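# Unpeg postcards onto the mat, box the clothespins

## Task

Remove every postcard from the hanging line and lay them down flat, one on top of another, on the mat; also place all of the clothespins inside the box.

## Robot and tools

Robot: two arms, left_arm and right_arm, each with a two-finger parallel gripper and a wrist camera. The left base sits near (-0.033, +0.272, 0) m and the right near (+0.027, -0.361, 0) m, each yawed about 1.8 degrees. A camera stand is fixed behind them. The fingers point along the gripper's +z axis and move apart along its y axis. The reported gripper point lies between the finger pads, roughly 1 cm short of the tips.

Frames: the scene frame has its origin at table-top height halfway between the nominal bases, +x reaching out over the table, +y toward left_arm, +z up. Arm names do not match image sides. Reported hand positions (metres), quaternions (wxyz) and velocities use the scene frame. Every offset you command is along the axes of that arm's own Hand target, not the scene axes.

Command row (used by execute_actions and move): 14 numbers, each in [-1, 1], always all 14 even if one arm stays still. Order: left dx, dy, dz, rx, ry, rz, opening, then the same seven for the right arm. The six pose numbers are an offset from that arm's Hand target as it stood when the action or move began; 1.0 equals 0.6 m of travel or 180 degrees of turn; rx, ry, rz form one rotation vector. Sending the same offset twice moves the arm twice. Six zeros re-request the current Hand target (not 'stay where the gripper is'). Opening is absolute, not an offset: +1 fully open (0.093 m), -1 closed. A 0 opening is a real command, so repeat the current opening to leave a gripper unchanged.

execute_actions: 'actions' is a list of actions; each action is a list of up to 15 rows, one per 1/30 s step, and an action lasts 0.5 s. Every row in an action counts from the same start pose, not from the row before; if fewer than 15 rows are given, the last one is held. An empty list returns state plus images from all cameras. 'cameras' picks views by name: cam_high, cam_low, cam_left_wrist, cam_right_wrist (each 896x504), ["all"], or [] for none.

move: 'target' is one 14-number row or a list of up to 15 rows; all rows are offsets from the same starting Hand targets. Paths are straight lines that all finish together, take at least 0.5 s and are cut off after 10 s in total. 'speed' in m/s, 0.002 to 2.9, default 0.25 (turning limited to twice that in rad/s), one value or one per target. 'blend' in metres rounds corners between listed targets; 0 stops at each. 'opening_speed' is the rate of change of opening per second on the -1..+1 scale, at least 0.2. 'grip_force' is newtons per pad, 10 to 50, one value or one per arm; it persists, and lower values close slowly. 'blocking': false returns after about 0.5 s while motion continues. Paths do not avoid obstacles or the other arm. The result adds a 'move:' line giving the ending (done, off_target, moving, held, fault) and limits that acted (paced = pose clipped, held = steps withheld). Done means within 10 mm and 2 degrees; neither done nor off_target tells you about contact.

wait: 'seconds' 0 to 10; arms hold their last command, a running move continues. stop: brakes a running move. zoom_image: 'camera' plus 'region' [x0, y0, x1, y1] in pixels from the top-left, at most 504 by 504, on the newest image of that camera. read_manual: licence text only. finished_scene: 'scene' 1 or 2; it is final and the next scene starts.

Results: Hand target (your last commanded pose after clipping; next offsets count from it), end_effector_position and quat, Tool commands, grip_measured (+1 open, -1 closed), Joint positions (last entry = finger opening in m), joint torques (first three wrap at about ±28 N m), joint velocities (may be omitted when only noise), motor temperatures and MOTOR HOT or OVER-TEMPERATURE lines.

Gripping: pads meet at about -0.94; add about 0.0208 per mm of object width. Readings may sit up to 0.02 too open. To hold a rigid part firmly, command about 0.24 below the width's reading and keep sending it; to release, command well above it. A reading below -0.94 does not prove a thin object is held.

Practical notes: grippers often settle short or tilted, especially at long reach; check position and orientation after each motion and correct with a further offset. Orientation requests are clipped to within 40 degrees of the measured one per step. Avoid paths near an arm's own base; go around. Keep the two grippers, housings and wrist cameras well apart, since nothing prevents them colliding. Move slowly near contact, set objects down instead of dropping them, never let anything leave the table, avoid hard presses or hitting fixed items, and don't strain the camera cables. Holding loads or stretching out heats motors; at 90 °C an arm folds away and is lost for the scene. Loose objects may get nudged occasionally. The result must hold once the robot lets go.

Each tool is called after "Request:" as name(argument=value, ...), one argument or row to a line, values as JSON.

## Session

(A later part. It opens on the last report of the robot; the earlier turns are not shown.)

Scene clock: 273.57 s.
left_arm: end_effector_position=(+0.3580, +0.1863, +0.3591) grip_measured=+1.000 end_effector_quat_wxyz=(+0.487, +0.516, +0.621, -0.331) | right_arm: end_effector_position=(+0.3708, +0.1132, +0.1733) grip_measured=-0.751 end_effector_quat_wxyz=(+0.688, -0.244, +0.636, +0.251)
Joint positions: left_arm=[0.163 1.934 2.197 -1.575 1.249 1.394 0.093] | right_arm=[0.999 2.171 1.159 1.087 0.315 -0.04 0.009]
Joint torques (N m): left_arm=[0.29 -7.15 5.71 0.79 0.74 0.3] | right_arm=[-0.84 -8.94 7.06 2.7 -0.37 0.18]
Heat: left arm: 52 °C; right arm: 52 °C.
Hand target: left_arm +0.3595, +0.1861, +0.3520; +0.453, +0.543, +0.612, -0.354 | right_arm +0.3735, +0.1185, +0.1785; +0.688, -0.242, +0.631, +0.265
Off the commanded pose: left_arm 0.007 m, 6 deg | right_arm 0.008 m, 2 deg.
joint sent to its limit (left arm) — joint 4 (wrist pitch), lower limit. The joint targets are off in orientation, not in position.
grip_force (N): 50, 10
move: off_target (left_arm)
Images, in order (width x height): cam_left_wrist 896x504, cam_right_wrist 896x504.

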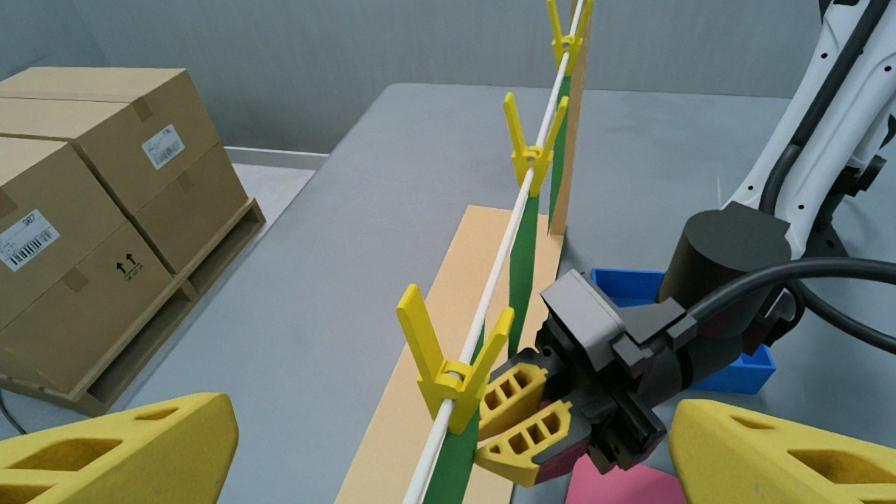

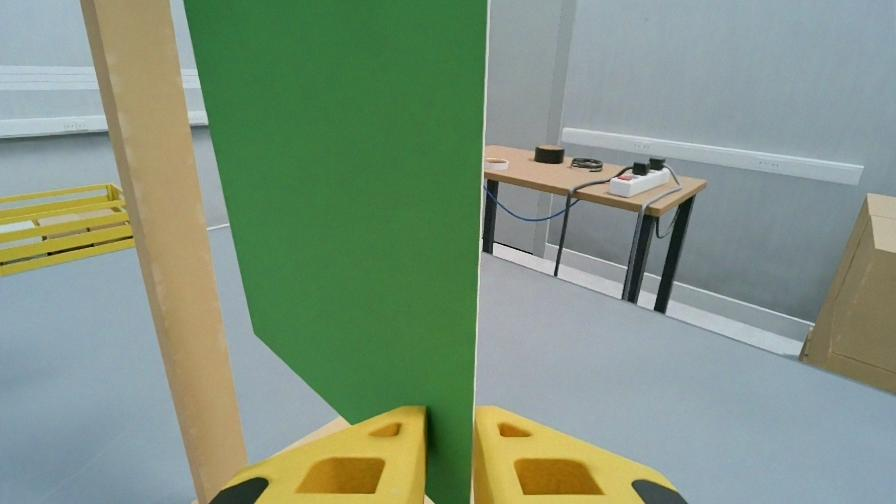

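Request:
move(
  target=[0.0035,0.0032,0.0842,0,0,0,0.4,0,0,0,0,0,0,-0.75],
  speed=0.06,
  cameras=["cam_right_wrist", "cam_left_wrist", "cam_low"],
)

Scene clock: 298.90 s.
left_arm: end_effector_position=(+0.3662, +0.1406, +0.3403) grip_measured=+0.402 end_effector_quat_wxyz=(+0.459, +0.547, +0.606, -0.351) | right_arm: end_effector_position=(+0.3708, +0.1132, +0.1733) grip_measured=-0.751 end_effector_quat_wxyz=(+0.688, -0.244, +0.636, +0.251)
Joint positions: left_arm=[0.035 1.96 2.164 -1.453 1.214 1.31 0.064] | right_arm=[0.999 2.171 1.159 1.087 0.315 -0.04 0.009]
Joint torques (N m): left_arm=[-0.05 -7.69 5.74 1.05 0.68 -0.14] | right_arm=[-0.84 -8.92 7.06 2.7 -0.37 0.18]
Heat: left arm: 49 °C; right arm: 51 °C.
Hand target: left_arm +0.3700, +0.1402, +0.3330; +0.453, +0.543, +0.612, -0.354 | right_arm +0.3735, +0.1185, +0.1785; +0.688, -0.242, +0.631, +0.265
Off the commanded pose: left_arm 0.008 m, 1 deg | right_arm 0.008 m, 2 deg.
grip_force (N): 50, 10
move: done
Images, in order (width x height): cam_low 896x504, cam_left_wrist 896x504, cam_right_wrist 896x504.

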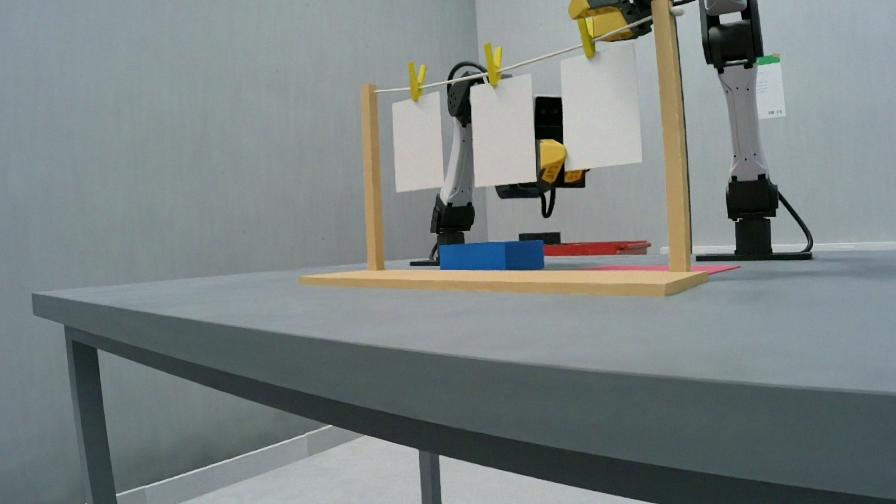

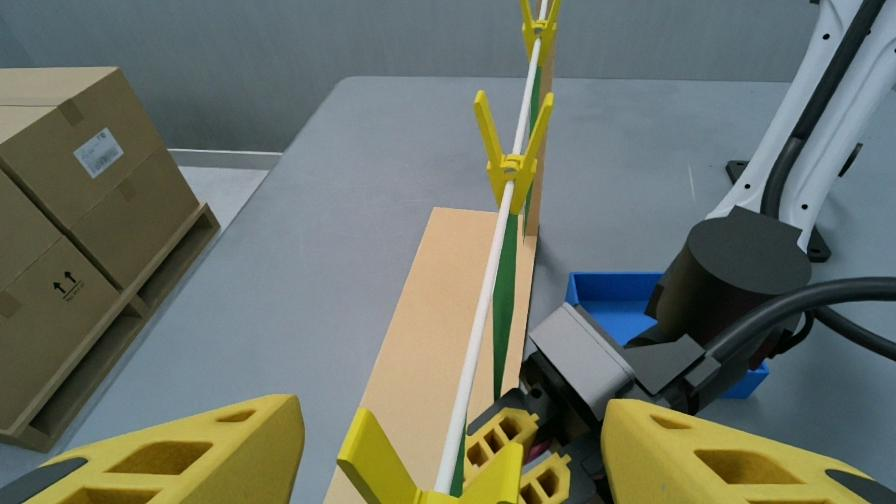

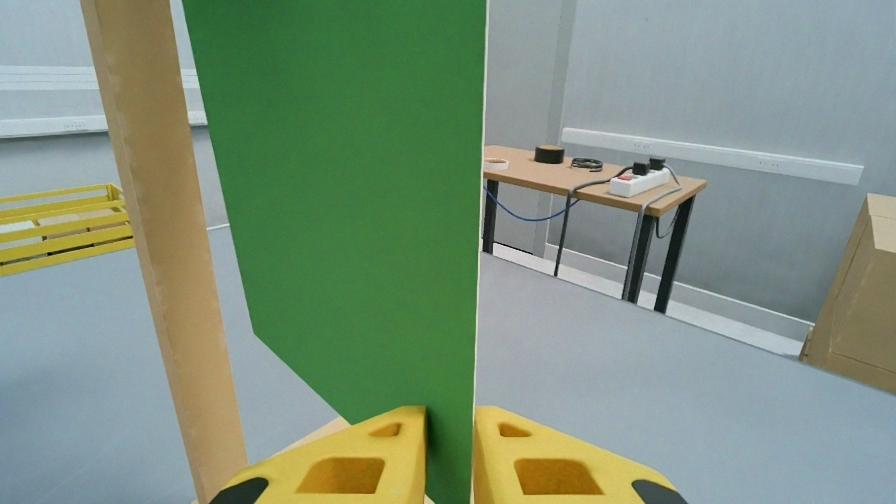

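Request:
move(
  target=[0.017,0.008,0.003,0,0,0,0.1,0,0,0,0,0,0,-0.75],
  speed=0.05,
  cameras=["cam_left_wrist"],
)

Request:
zoom_image(
  camera="cam_left_wrist",
  region=[250, 300, 650, 504],
)

Scene clock: 319.40 s.
left_arm: end_effector_position=(+0.3701, +0.1409, +0.3307) grip_measured=+0.102 end_effector_quat_wxyz=(+0.455, +0.544, +0.609, -0.355) | right_arm: end_effector_position=(+0.3708, +0.1132, +0.1733) grip_measured=-0.751 end_effector_quat_wxyz=(+0.688, -0.244, +0.636, +0.251)
Joint positions: left_arm=[0.035 1.968 2.137 -1.433 1.214 1.31 0.05] | right_arm=[0.999 2.171 1.159 1.087 0.315 -0.04 0.009]
Joint torques (N m): left_arm=[0.51 -7.65 6.01 1.07 0.65 0.07] | right_arm=[-0.83 -8.92 7.06 2.7 -0.37 0.18]
Heat: left arm: 48 °C; right arm: 51 °C.
Hand target: left_arm +0.3750, +0.1429, +0.3232; +0.453, +0.543, +0.612, -0.354 | right_arm +0.3735, +0.1185, +0.1785; +0.688, -0.242, +0.631, +0.265
Off the commanded pose: left_arm 0.009 m, 0 deg | right_arm 0.008 m, 2 deg.
grip_force (N): 50, 10
move: done
Images, in order (width x height): cam_left_wrist 896x504.

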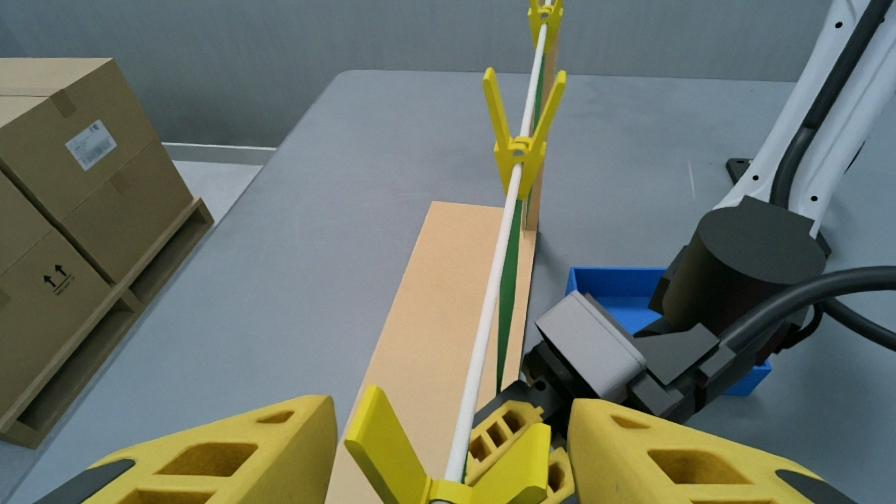

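Scaled by 1.260.

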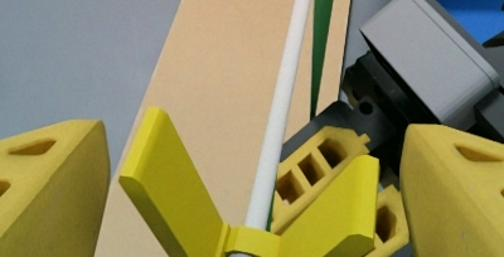

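Request:
move(
  target=[0,0,0,0,0,0,-0.22,0,0,0,0,0,0,-0.75],
  grip_force=[30, 10],
  speed=0.05,
  cameras=["cam_left_wrist", "cam_right_wrist"],
)

Request:
zoom_image(
  camera="cam_left_wrist",
  region=[250, 300, 650, 504],
)

Scene clock: 331.70 s.
left_arm: end_effector_position=(+0.3701, +0.1409, +0.3307) grip_measured=-0.218 end_effector_quat_wxyz=(+0.455, +0.544, +0.609, -0.355) | right_arm: end_effector_position=(+0.3708, +0.1132, +0.1733) grip_measured=-0.751 end_effector_quat_wxyz=(+0.688, -0.244, +0.636, +0.251)
Joint positions: left_arm=[0.035 1.968 2.137 -1.433 1.214 1.31 0.035] | right_arm=[0.999 2.171 1.159 1.087 0.315 -0.04 0.009]
Joint torques (N m): left_arm=[0.62 -7.72 6.04 1.1 0.72 0.02] | right_arm=[-0.84 -8.92 7.06 2.7 -0.38 0.17]
Motor temperatures (°C): left_arm=[33 48 48 39 30 30 31] | right_arm=[33 49 41 50 31 29 30]
Heat: left arm: 48 °C; right arm: 50 °C.
Hand target: left_arm +0.3750, +0.1429, +0.3232; +0.453, +0.543, +0.612, -0.354 | right_arm +0.3735, +0.1185, +0.1785; +0.688, -0.242, +0.631, +0.265
Off the commanded pose: left_arm 0.009 m, 0 deg | right_arm 0.008 m, 2 deg.
grip_force (N): 30, 10
move: done
Images, in order (width x height): cam_left_wrist 896x504, cam_right_wrist 896x504.

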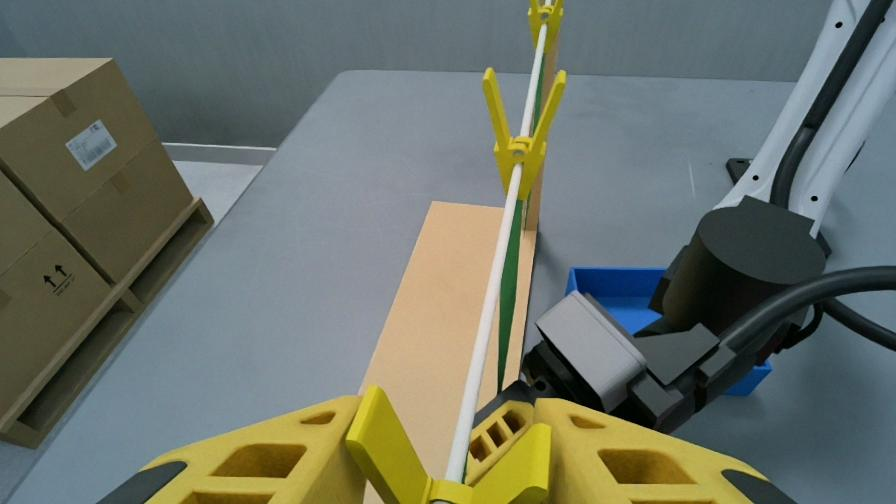

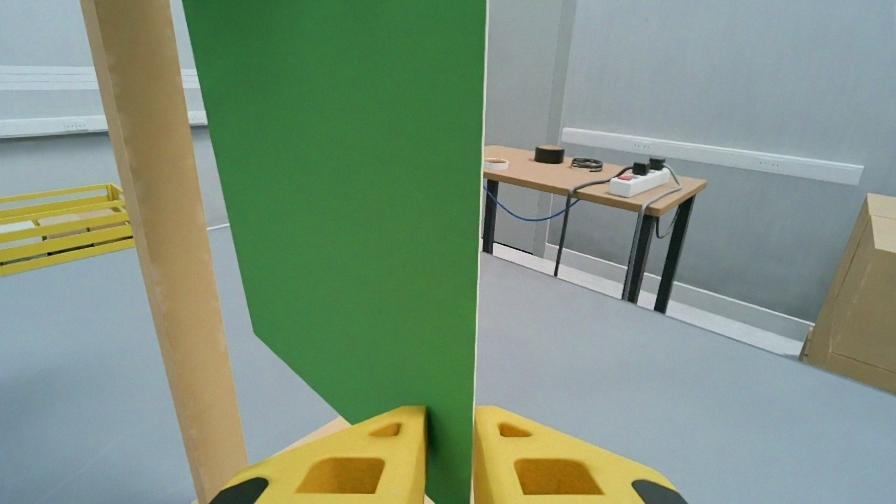

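Scaled by 1.260.

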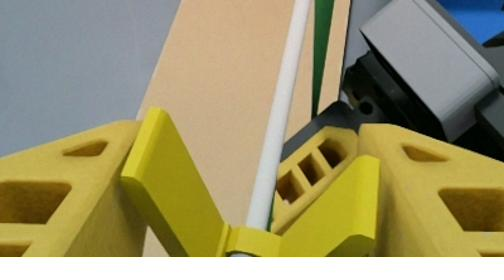

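Request:
move(
  target=[0,0,0,0,0,0,-0.28,0,0,0,0,0,0,-0.82],
  speed=0.05,
  cameras=["cam_left_wrist", "cam_right_wrist"],
)

Request:
zoom_image(
  camera="cam_left_wrist",
  region=[250, 300, 650, 504],
)

Scene clock: 338.97 s.
left_arm: end_effector_position=(+0.3702, +0.1409, +0.3308) grip_measured=-0.277 end_effector_quat_wxyz=(+0.455, +0.544, +0.609, -0.355) | right_arm: end_effector_position=(+0.3707, +0.1133, +0.1730) grip_measured=-0.817 end_effector_quat_wxyz=(+0.687, -0.245, +0.636, +0.251)
Joint positions: left_arm=[0.035 1.968 2.137 -1.432 1.214 1.31 0.032] | right_arm=[0.999 2.171 1.159 1.086 0.314 -0.04 0.006]
Joint torques (N m): left_arm=[0.49 -7.83 5.87 1.08 0.7 0.02] | right_arm=[-0.84 -8.92 7.08 2.72 -0.35 0.17]
Heat: left arm: 48 °C; right arm: 50 °C.
Hand target: left_arm +0.3749, +0.1428, +0.3232; +0.453, +0.543, +0.612, -0.354 | right_arm +0.3736, +0.1185, +0.1785; +0.688, -0.242, +0.631, +0.264
Off the commanded pose: left_arm 0.009 m, 0 deg | right_arm 0.008 m, 2 deg.
grip_force (N): 30, 10
move: done
Images, in order (width x height): cam_left_wrist 896x504, cam_right_wrist 896x504.

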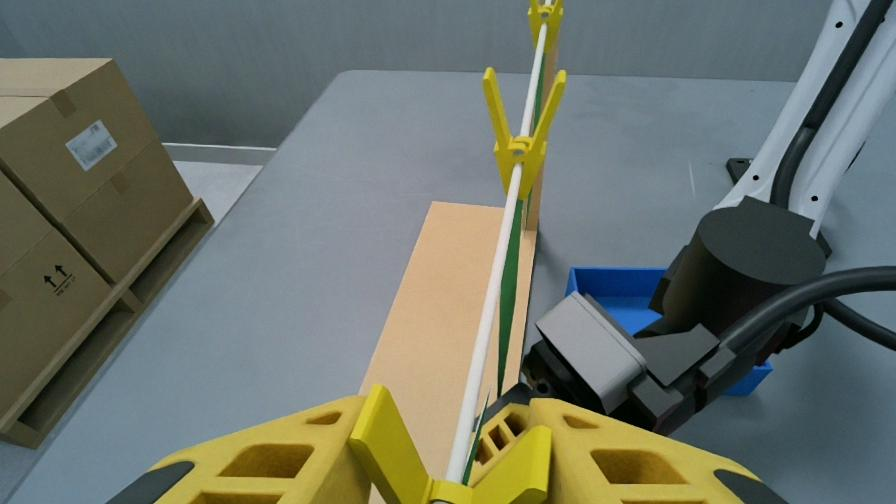

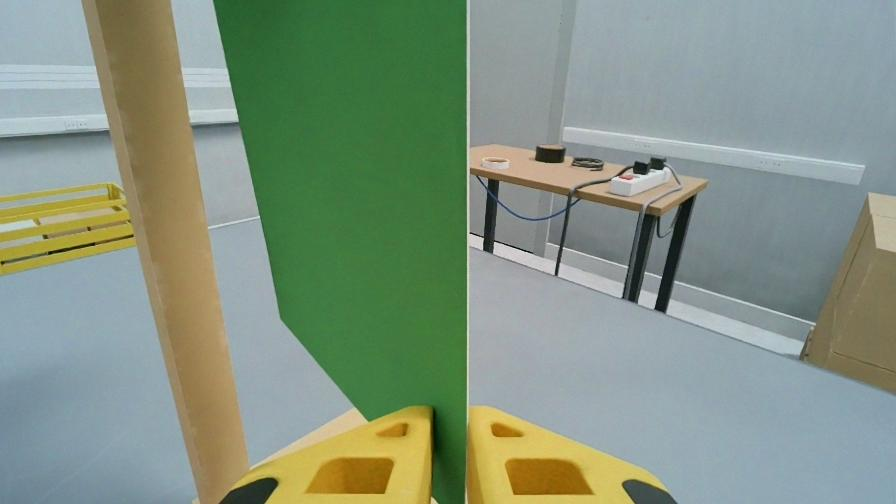

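Scaled by 1.260.

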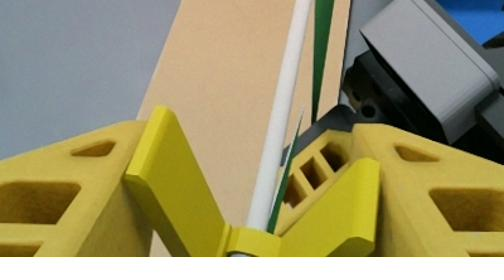

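Request:
move(
  target=[0,0,0,0,0,0,-0.3,0,0,0,0,0,0,-0.88],
  speed=0.05,
  cameras=["cam_left_wrist", "cam_right_wrist"],
)

Request:
zoom_image(
  camera="cam_left_wrist",
  region=[250, 300, 650, 504],
)

Scene clock: 348.27 s.
left_arm: end_effector_position=(+0.3703, +0.1410, +0.3307) grip_measured=-0.297 end_effector_quat_wxyz=(+0.455, +0.544, +0.609, -0.355) | right_arm: end_effector_position=(+0.3704, +0.1137, +0.1726) grip_measured=-0.876 end_effector_quat_wxyz=(+0.686, -0.246, +0.636, +0.252)
Joint positions: left_arm=[0.035 1.968 2.137 -1.431 1.213 1.31 0.031] | right_arm=[0.999 2.171 1.159 1.084 0.311 -0.04 0.003]
Joint torques (N m): left_arm=[0.58 -7.73 5.9 1.03 0.66 0.04] | right_arm=[-0.81 -8.94 7.06 2.75 -0.32 0.17]
Heat: left arm: 48 °C; right arm: 50 °C.
Hand target: left_arm +0.3750, +0.1429, +0.3231; +0.453, +0.543, +0.612, -0.353 | right_arm +0.3736, +0.1185, +0.1785; +0.688, -0.242, +0.631, +0.265
Off the commanded pose: left_arm 0.009 m, 0 deg | right_arm 0.008 m, 2 deg.
grip_force (N): 30, 10
move: done
Images, in order (width x height): cam_left_wrist 896x504, cam_right_wrist 896x504.

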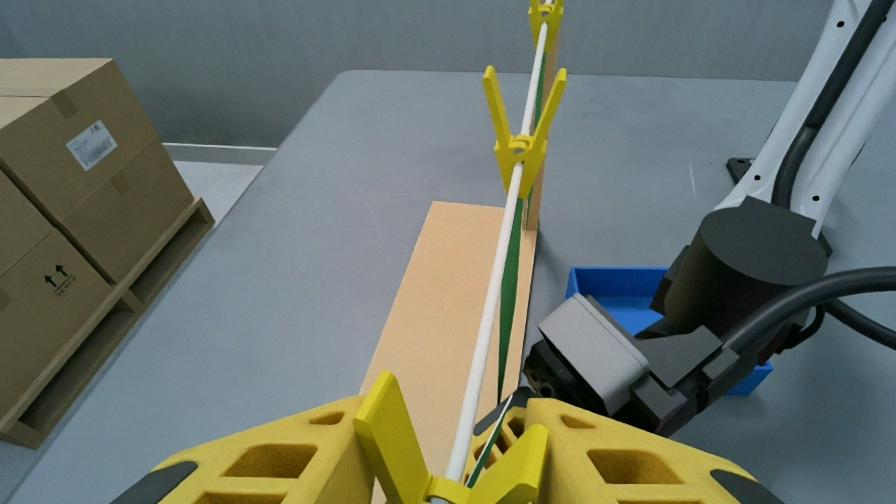

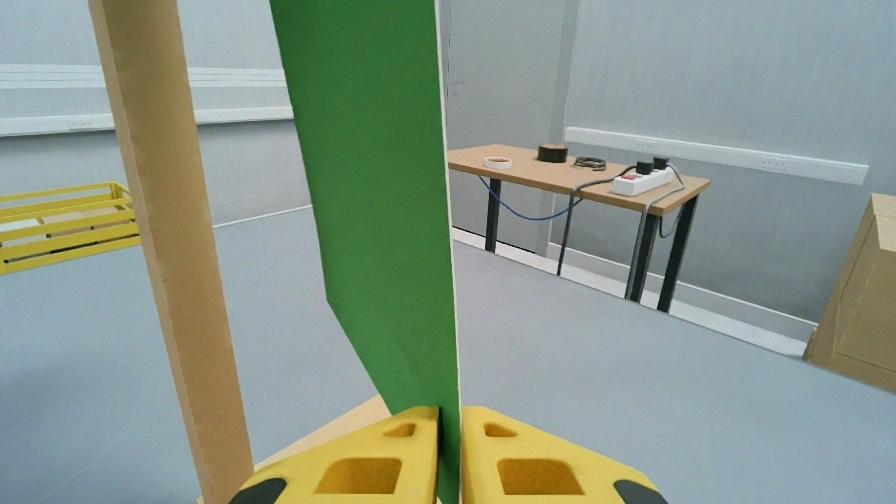

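Scaled by 1.260.

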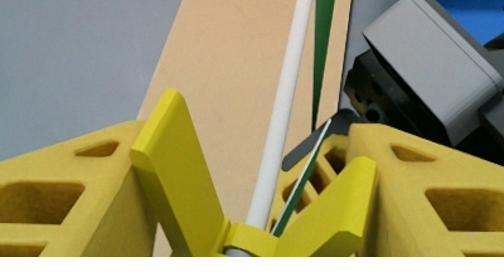

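Request:
move(
  target=[0,0,0,0,0,0,-0.3,0,0,0,0,0,0,-1],
  speed=0.05,
  cameras=["cam_left_wrist", "cam_right_wrist"],
)

Request:
zoom_image(
  camera="cam_left_wrist",
  region=[250, 300, 650, 504],
)

Scene clock: 358.63 s.
left_arm: end_effector_position=(+0.3703, +0.1410, +0.3307) grip_measured=-0.298 end_effector_quat_wxyz=(+0.455, +0.544, +0.609, -0.355) | right_arm: end_effector_position=(+0.3700, +0.1142, +0.1727) grip_measured=-0.923 end_effector_quat_wxyz=(+0.686, -0.248, +0.636, +0.253)
Joint positions: left_arm=[0.035 1.968 2.137 -1.431 1.213 1.31 0.031] | right_arm=[0.999 2.171 1.159 1.084 0.307 -0.04 0.001]
Joint torques (N m): left_arm=[0.62 -7.61 6.11 1.1 0.74 0.03] | right_arm=[-0.84 -8.91 7.06 2.75 -0.28 0.17]
Heat: left arm: 48 °C; right arm: 50 °C.
Hand target: left_arm +0.3750, +0.1429, +0.3231; +0.453, +0.543, +0.612, -0.354 | right_arm +0.3736, +0.1185, +0.1785; +0.688, -0.242, +0.631, +0.265
Off the commanded pose: left_arm 0.009 m, 0 deg | right_arm 0.008 m, 2 deg.
grip_force (N): 30, 10
move: done
Images, in order (width x height): cam_left_wrist 896x504, cam_right_wrist 896x504.

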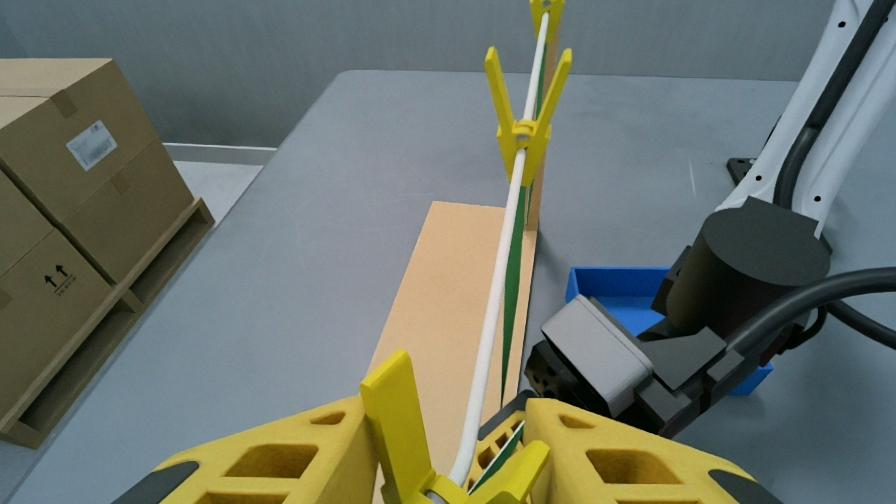

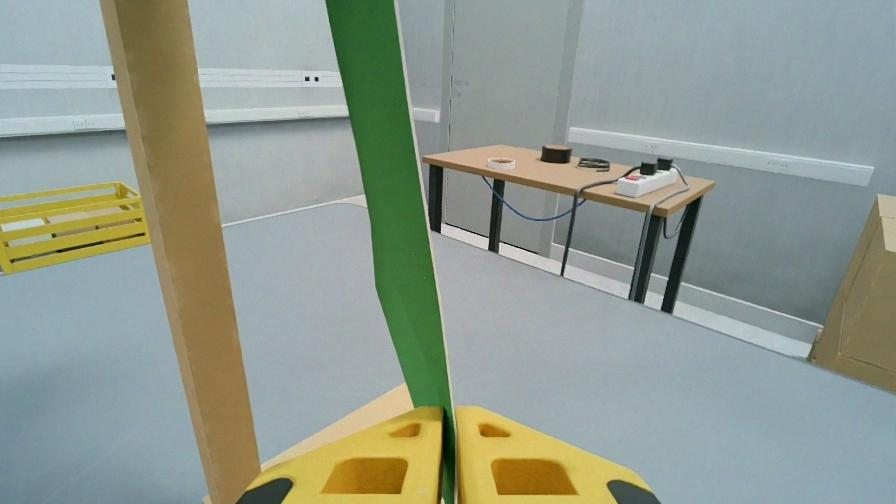

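Scaled by 1.260.

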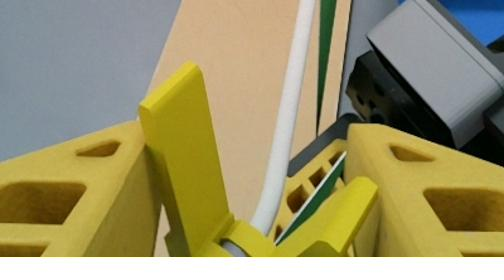

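Request:
move(
  target=[0,0,0,0,0,0,-0.25,0,0,0,0,0,0,-0.8],
  speed=0.05,
  cameras=["cam_left_wrist", "cam_right_wrist"],
)

Request:
zoom_image(
  camera="cam_left_wrist",
  region=[250, 300, 650, 504],
)

Scene clock: 385.97 s.
left_arm: end_effector_position=(+0.3703, +0.1410, +0.3307) grip_measured=-0.252 end_effector_quat_wxyz=(+0.455, +0.544, +0.609, -0.355) | right_arm: end_effector_position=(+0.3698, +0.1144, +0.1731) grip_measured=-0.801 end_effector_quat_wxyz=(+0.686, -0.248, +0.635, +0.254)
Joint positions: left_arm=[0.035 1.968 2.137 -1.431 1.213 1.31 0.033] | right_arm=[0.999 2.171 1.159 1.086 0.306 -0.04 0.007]
Joint torques (N m): left_arm=[0.39 -7.82 5.87 1.11 0.67 -0.02] | right_arm=[-0.85 -8.92 7.08 2.72 -0.26 0.17]
Heat: left arm: 48 °C; right arm: 50 °C.
Hand target: left_arm +0.3750, +0.1429, +0.3231; +0.453, +0.543, +0.612, -0.354 | right_arm +0.3736, +0.1185, +0.1784; +0.688, -0.242, +0.631, +0.265
Off the commanded pose: left_arm 0.009 m, 0 deg | right_arm 0.008 m, 1 deg.
grip_force (N): 30, 10
move: done
Images, in order (width x height): cam_left_wrist 896x504, cam_right_wrist 896x504.

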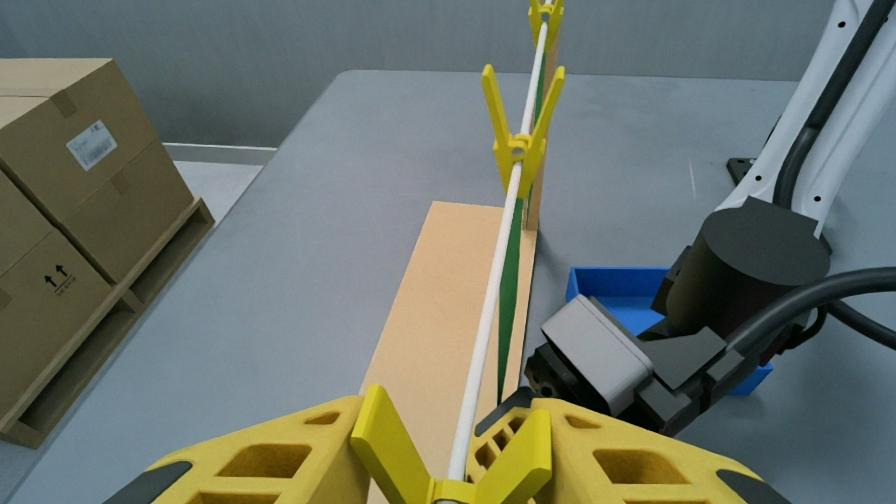

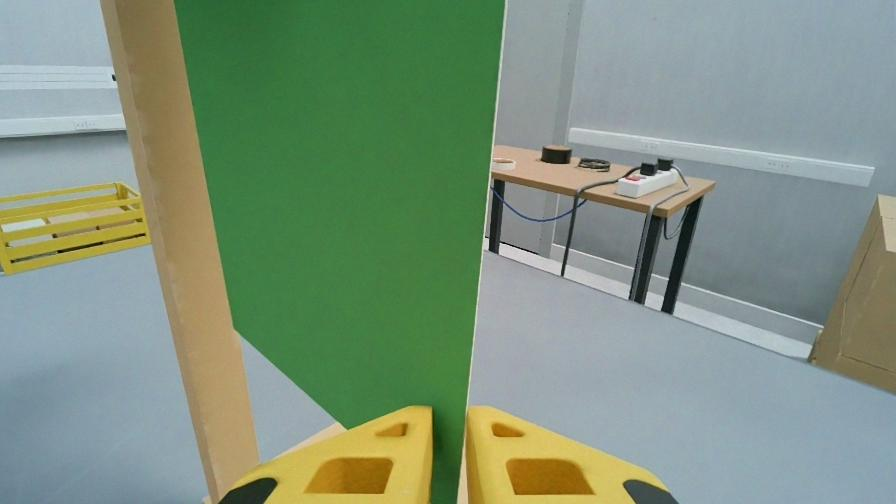

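Scaled by 1.260.

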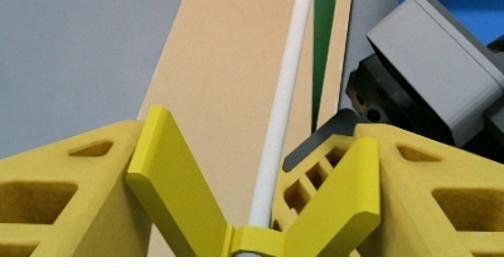

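Request:
move(
  target=[0,0,0,0,0,0,-0.36,0,0,0,0,0,0,-0.8],
  speed=0.05,
  opening_speed=0.3,
  cameras=["cam_left_wrist", "cam_right_wrist"],
)

Request:
zoom_image(
  camera="cam_left_wrist",
  region=[250, 300, 650, 504],
)

Scene clock: 392.60 s.
left_arm: end_effector_position=(+0.3703, +0.1410, +0.3307) grip_measured=-0.355 end_effector_quat_wxyz=(+0.455, +0.544, +0.609, -0.355) | right_arm: end_effector_position=(+0.3698, +0.1144, +0.1731) grip_measured=-0.801 end_effector_quat_wxyz=(+0.686, -0.248, +0.635, +0.254)
Joint positions: left_arm=[0.035 1.968 2.137 -1.431 1.213 1.31 0.028] | right_arm=[0.999 2.171 1.159 1.086 0.306 -0.04 0.007]
Joint torques (N m): left_arm=[0.44 -7.54 6.13 1.09 0.69 -0.01] | right_arm=[-0.84 -8.92 7.08 2.72 -0.26 0.17]
Heat: left arm: 48 °C; right arm: 50 °C.
Hand target: left_arm +0.3750, +0.1429, +0.3231; +0.453, +0.543, +0.612, -0.354 | right_arm +0.3736, +0.1185, +0.1784; +0.688, -0.242, +0.631, +0.265
Off the commanded pose: left_arm 0.009 m, 0 deg | right_arm 0.008 m, 1 deg.
grip_force (N): 30, 10
move: done
Images, in order (width x height): cam_left_wrist 896x504, cam_right_wrist 896x504.

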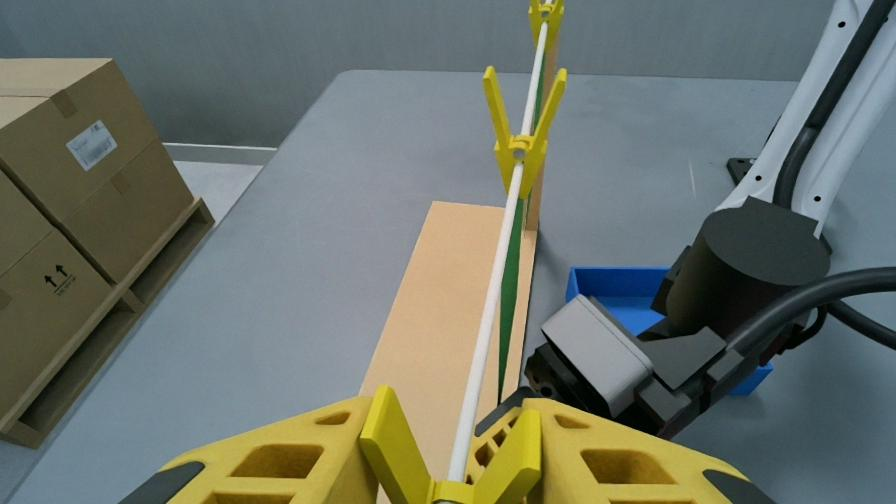

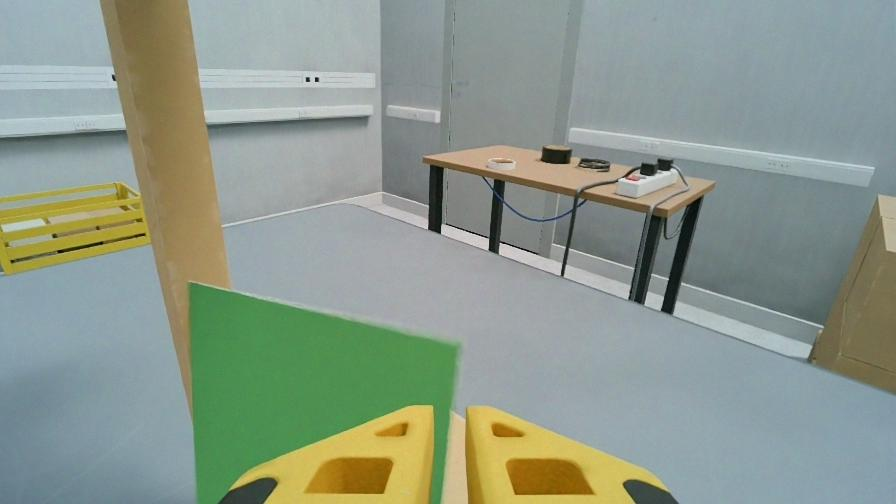

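Scaled by 1.260.

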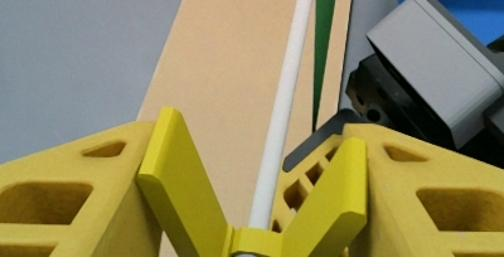

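Request:
wait(
  seconds=0.3,
  cameras=["all"],
)

Scene clock: 397.53 s.
left_arm: end_effector_position=(+0.3703, +0.1410, +0.3307) grip_measured=-0.355 end_effector_quat_wxyz=(+0.455, +0.544, +0.609, -0.355) | right_arm: end_effector_position=(+0.3698, +0.1144, +0.1731) grip_measured=-0.801 end_effector_quat_wxyz=(+0.686, -0.248, +0.635, +0.254)
Joint positions: left_arm=[0.035 1.968 2.137 -1.431 1.213 1.31 0.028] | right_arm=[0.999 2.171 1.159 1.086 0.306 -0.04 0.007]
Joint torques (N m): left_arm=[0.51 -7.73 6.09 1.09 0.68 0.03] | right_arm=[-0.84 -8.92 7.08 2.72 -0.26 0.17]
Heat: left arm: 48 °C; right arm: 50 °C.
Hand target: left_arm +0.3750, +0.1429, +0.3231; +0.453, +0.543, +0.612, -0.354 | right_arm +0.3736, +0.1185, +0.1784; +0.688, -0.242, +0.631, +0.265
Tool commands: left_gripper/opening=-0.36 right_gripper/opening=-0.8
Off the commanded pose: left_arm 0.009 m, 0 deg | right_arm 0.008 m, 1 deg.
grip_force (N): 30, 10
wait: 0.30 s; at rest from the start

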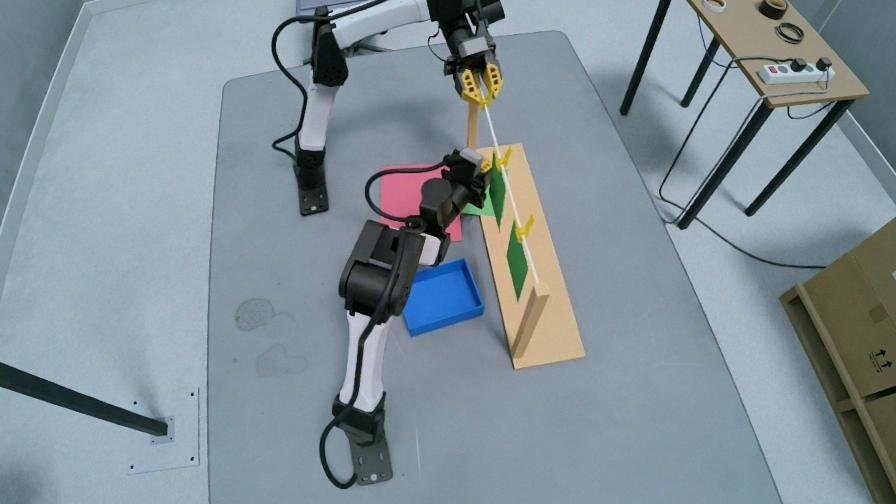

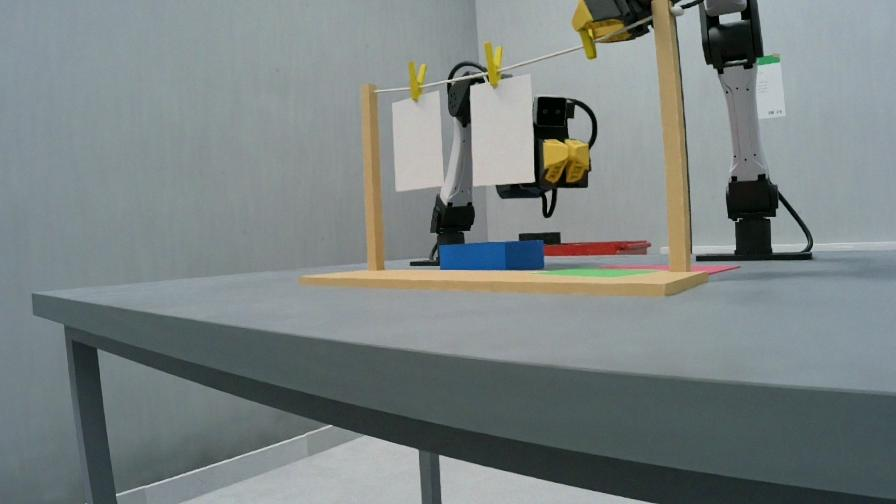

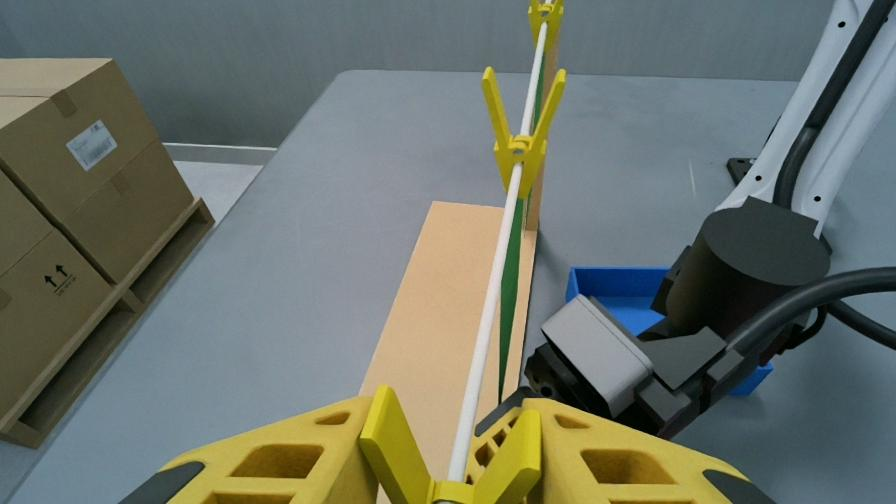

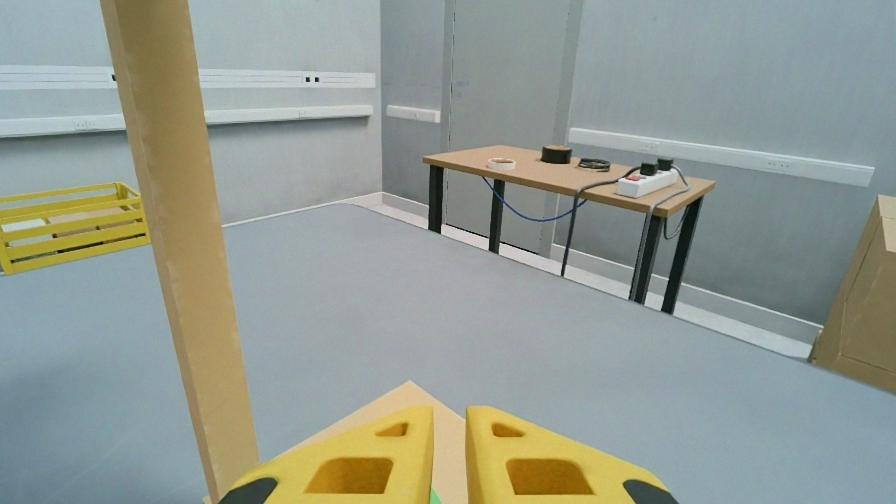

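Request:
zoom_image(
  camera="cam_high",
  region=[370, 130, 550, 260],
)

Request:
zoom_image(
  camera="cam_low",
  region=[480, 230, 760, 310],
)

Scaled by 2.800.

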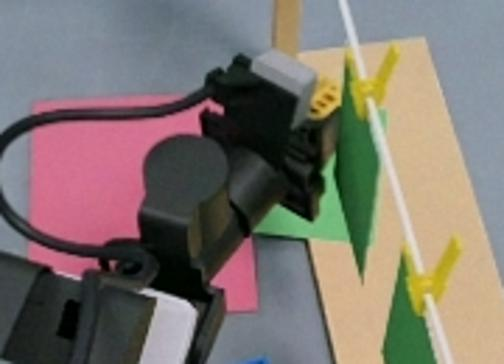

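Scaled by 1.800.

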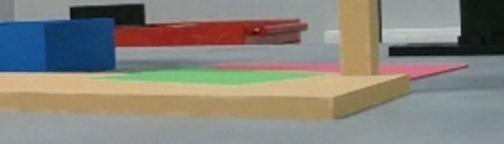

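Request:
move(
  target=[
    [0,0,0,0,0,0,-0.6,0,0,-0.167,0,0,0,-0.8],
    [0,0,0,0,0,0,-0.6,-0.1073,-0.2058,-0.4327,0.12,0,0,-0.8],
    [0,0,0,0,0,0,-0.6,-0.17,-0.544,-0.5755,0.233,0,0,-0.8],
  ],
  speed=0.2,
  blend=0.03,
  opening_speed=0.3,
  cameras=["all"],
)

Scene clock: 430.57 s.
left_arm: end_effector_position=(+0.3703, +0.1410, +0.3307) grip_measured=-0.592 end_effector_quat_wxyz=(+0.455, +0.544, +0.609, -0.355) | right_arm: end_effector_position=(+0.3276, -0.3621, +0.2314) grip_measured=-0.801 end_effector_quat_wxyz=(+0.714, +0.022, +0.699, +0.012)
Joint positions: left_arm=[0.035 1.968 2.137 -1.431 1.213 1.31 0.017] | right_arm=[-0.022 0.652 0.223 0.45 0.028 0.048 0.007]
Joint torques (N m): left_arm=[0.79 -7.41 5.91 1.08 0.67 0.01] | right_arm=[-0.91 0.2 8.81 3 -0.34 0.13]
Heat: left arm: 48 °C; right arm: 50 °C.
Hand target: left_arm +0.3750, +0.1429, +0.3231; +0.453, +0.543, +0.612, -0.354 | right_arm +0.3301, -0.3603, +0.2499; +0.729, +0.020, +0.683, +0.021
Off the commanded pose: left_arm 0.009 m, 0 deg | right_arm 0.019 m, 3 deg.
grip_force (N): 30, 10
move: off_target (right_arm); blend cut to 0 m at target 1

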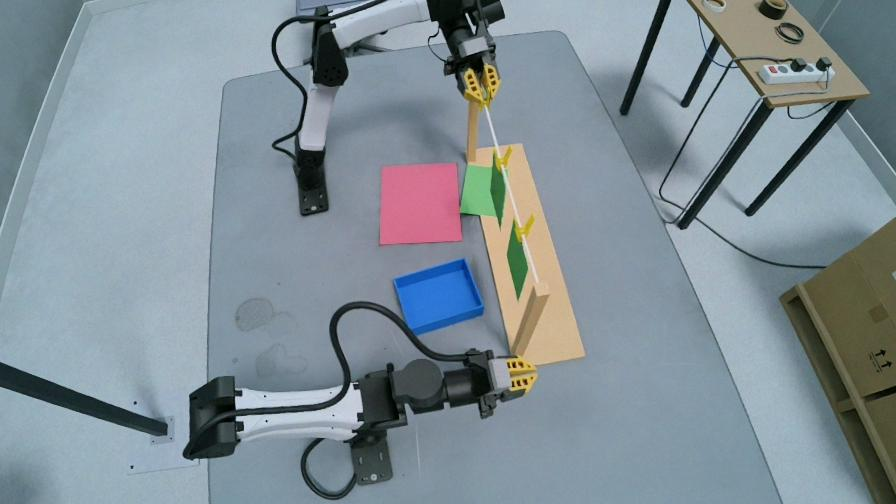

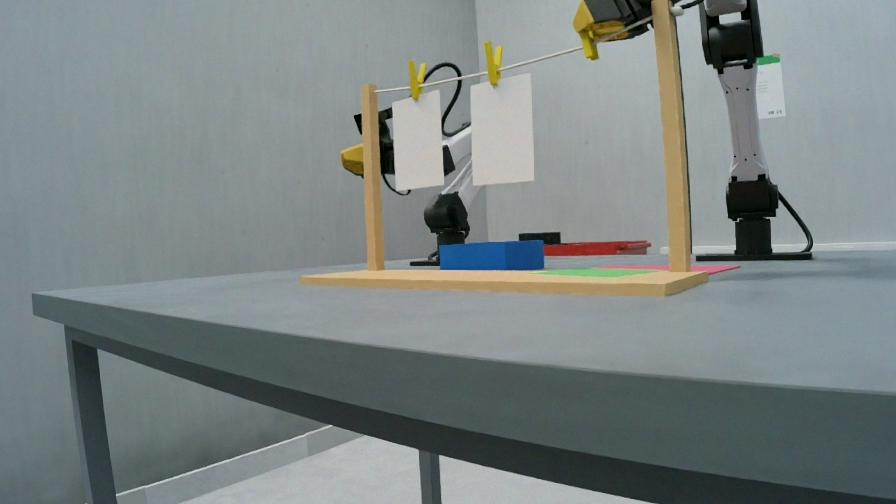

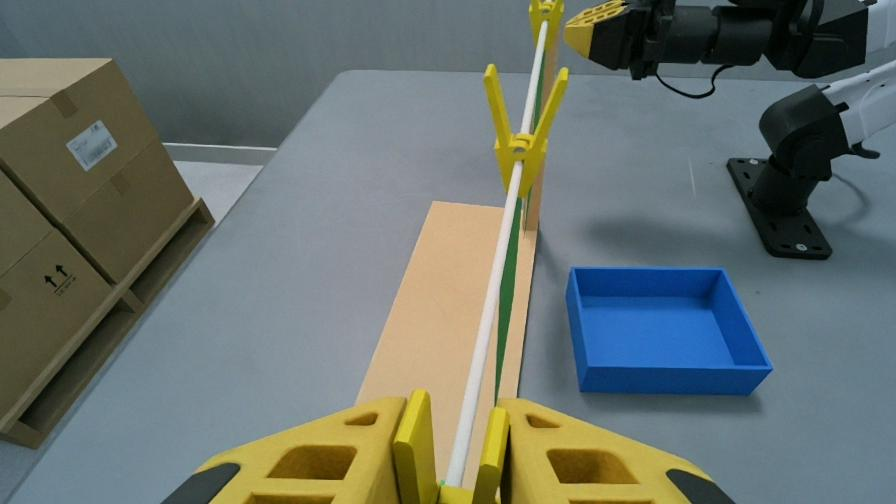

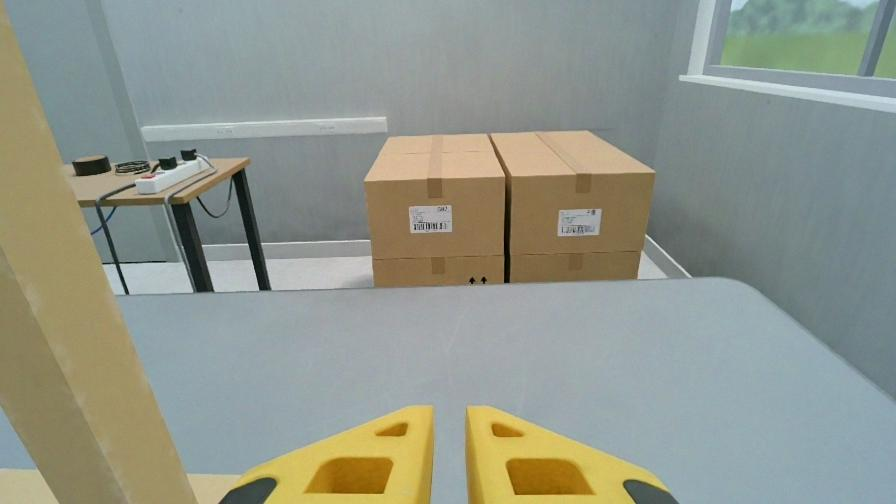

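Request:
move(
  target=[-0.054,0.0034,-0.0195,0,0,0,-0.6,0,0,0,0,0,0,-0.8],
  speed=0.06,
  cameras=["cam_left_wrist","cam_low"],
)

Request:
zoom_image(
  camera="cam_low",
  region=[540, 0, 700, 90],
)

Scene clock: 443.33 s.
left_arm: end_effector_position=(+0.3728, +0.1411, +0.3575) grip_measured=-0.592 end_effector_quat_wxyz=(+0.458, +0.543, +0.609, -0.353) | right_arm: end_effector_position=(+0.3276, -0.3620, +0.2314) grip_measured=-0.801 end_effector_quat_wxyz=(+0.714, +0.022, +0.699, +0.012)
Joint positions: left_arm=[0.035 2.048 2.375 -1.573 1.213 1.297 0.017] | right_arm=[-0.022 0.652 0.223 0.45 0.027 0.048 0.007]
Joint torques (N m): left_arm=[0.59 -8.1 8.44 0.91 0.72 -0.11] | right_arm=[-0.91 0.21 8.81 3.01 -0.34 0.12]
Heat: left arm: 48 °C; right arm: 52 °C.
Hand target: left_arm +0.3750, +0.1428, +0.3577; +0.453, +0.543, +0.612, -0.354 | right_arm +0.3301, -0.3603, +0.2499; +0.729, +0.020, +0.683, +0.021
Off the commanded pose: left_arm 0.003 m, 1 deg | right_arm 0.019 m, 3 deg.
joint sent to its limit (left arm) — joint 4 (wrist pitch), lower limit. The joint targets still meet the commanded pose.
grip_force (N): 30, 10
move: off_target (right_arm)
Images, in order (width x height): cam_low 896x504, cam_left_wrist 896x504.

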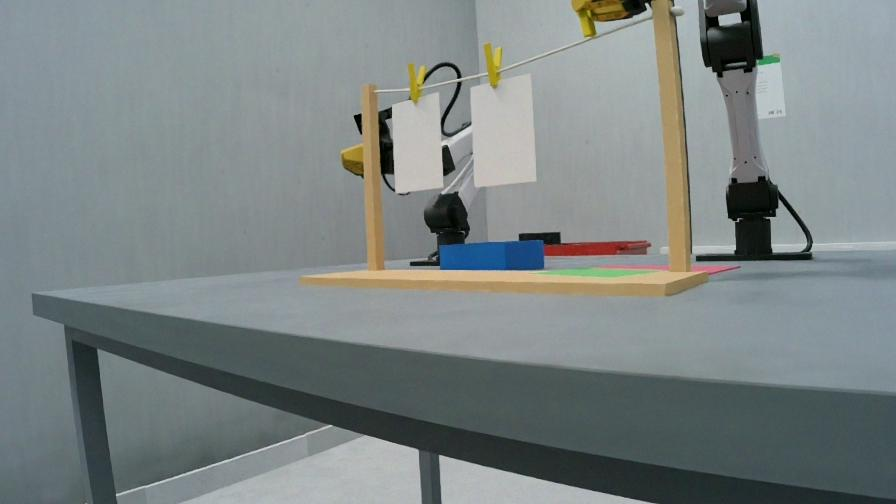

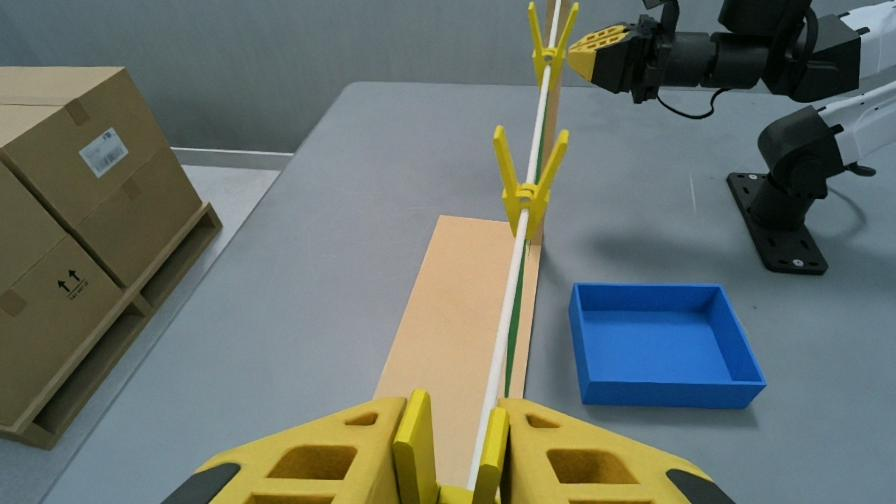

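Scaled by 3.150.

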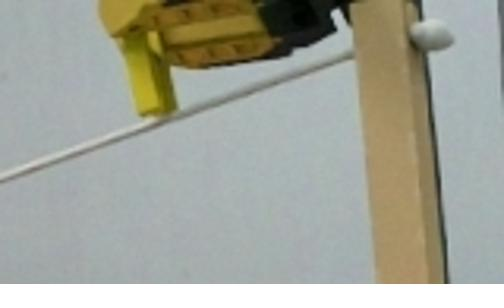

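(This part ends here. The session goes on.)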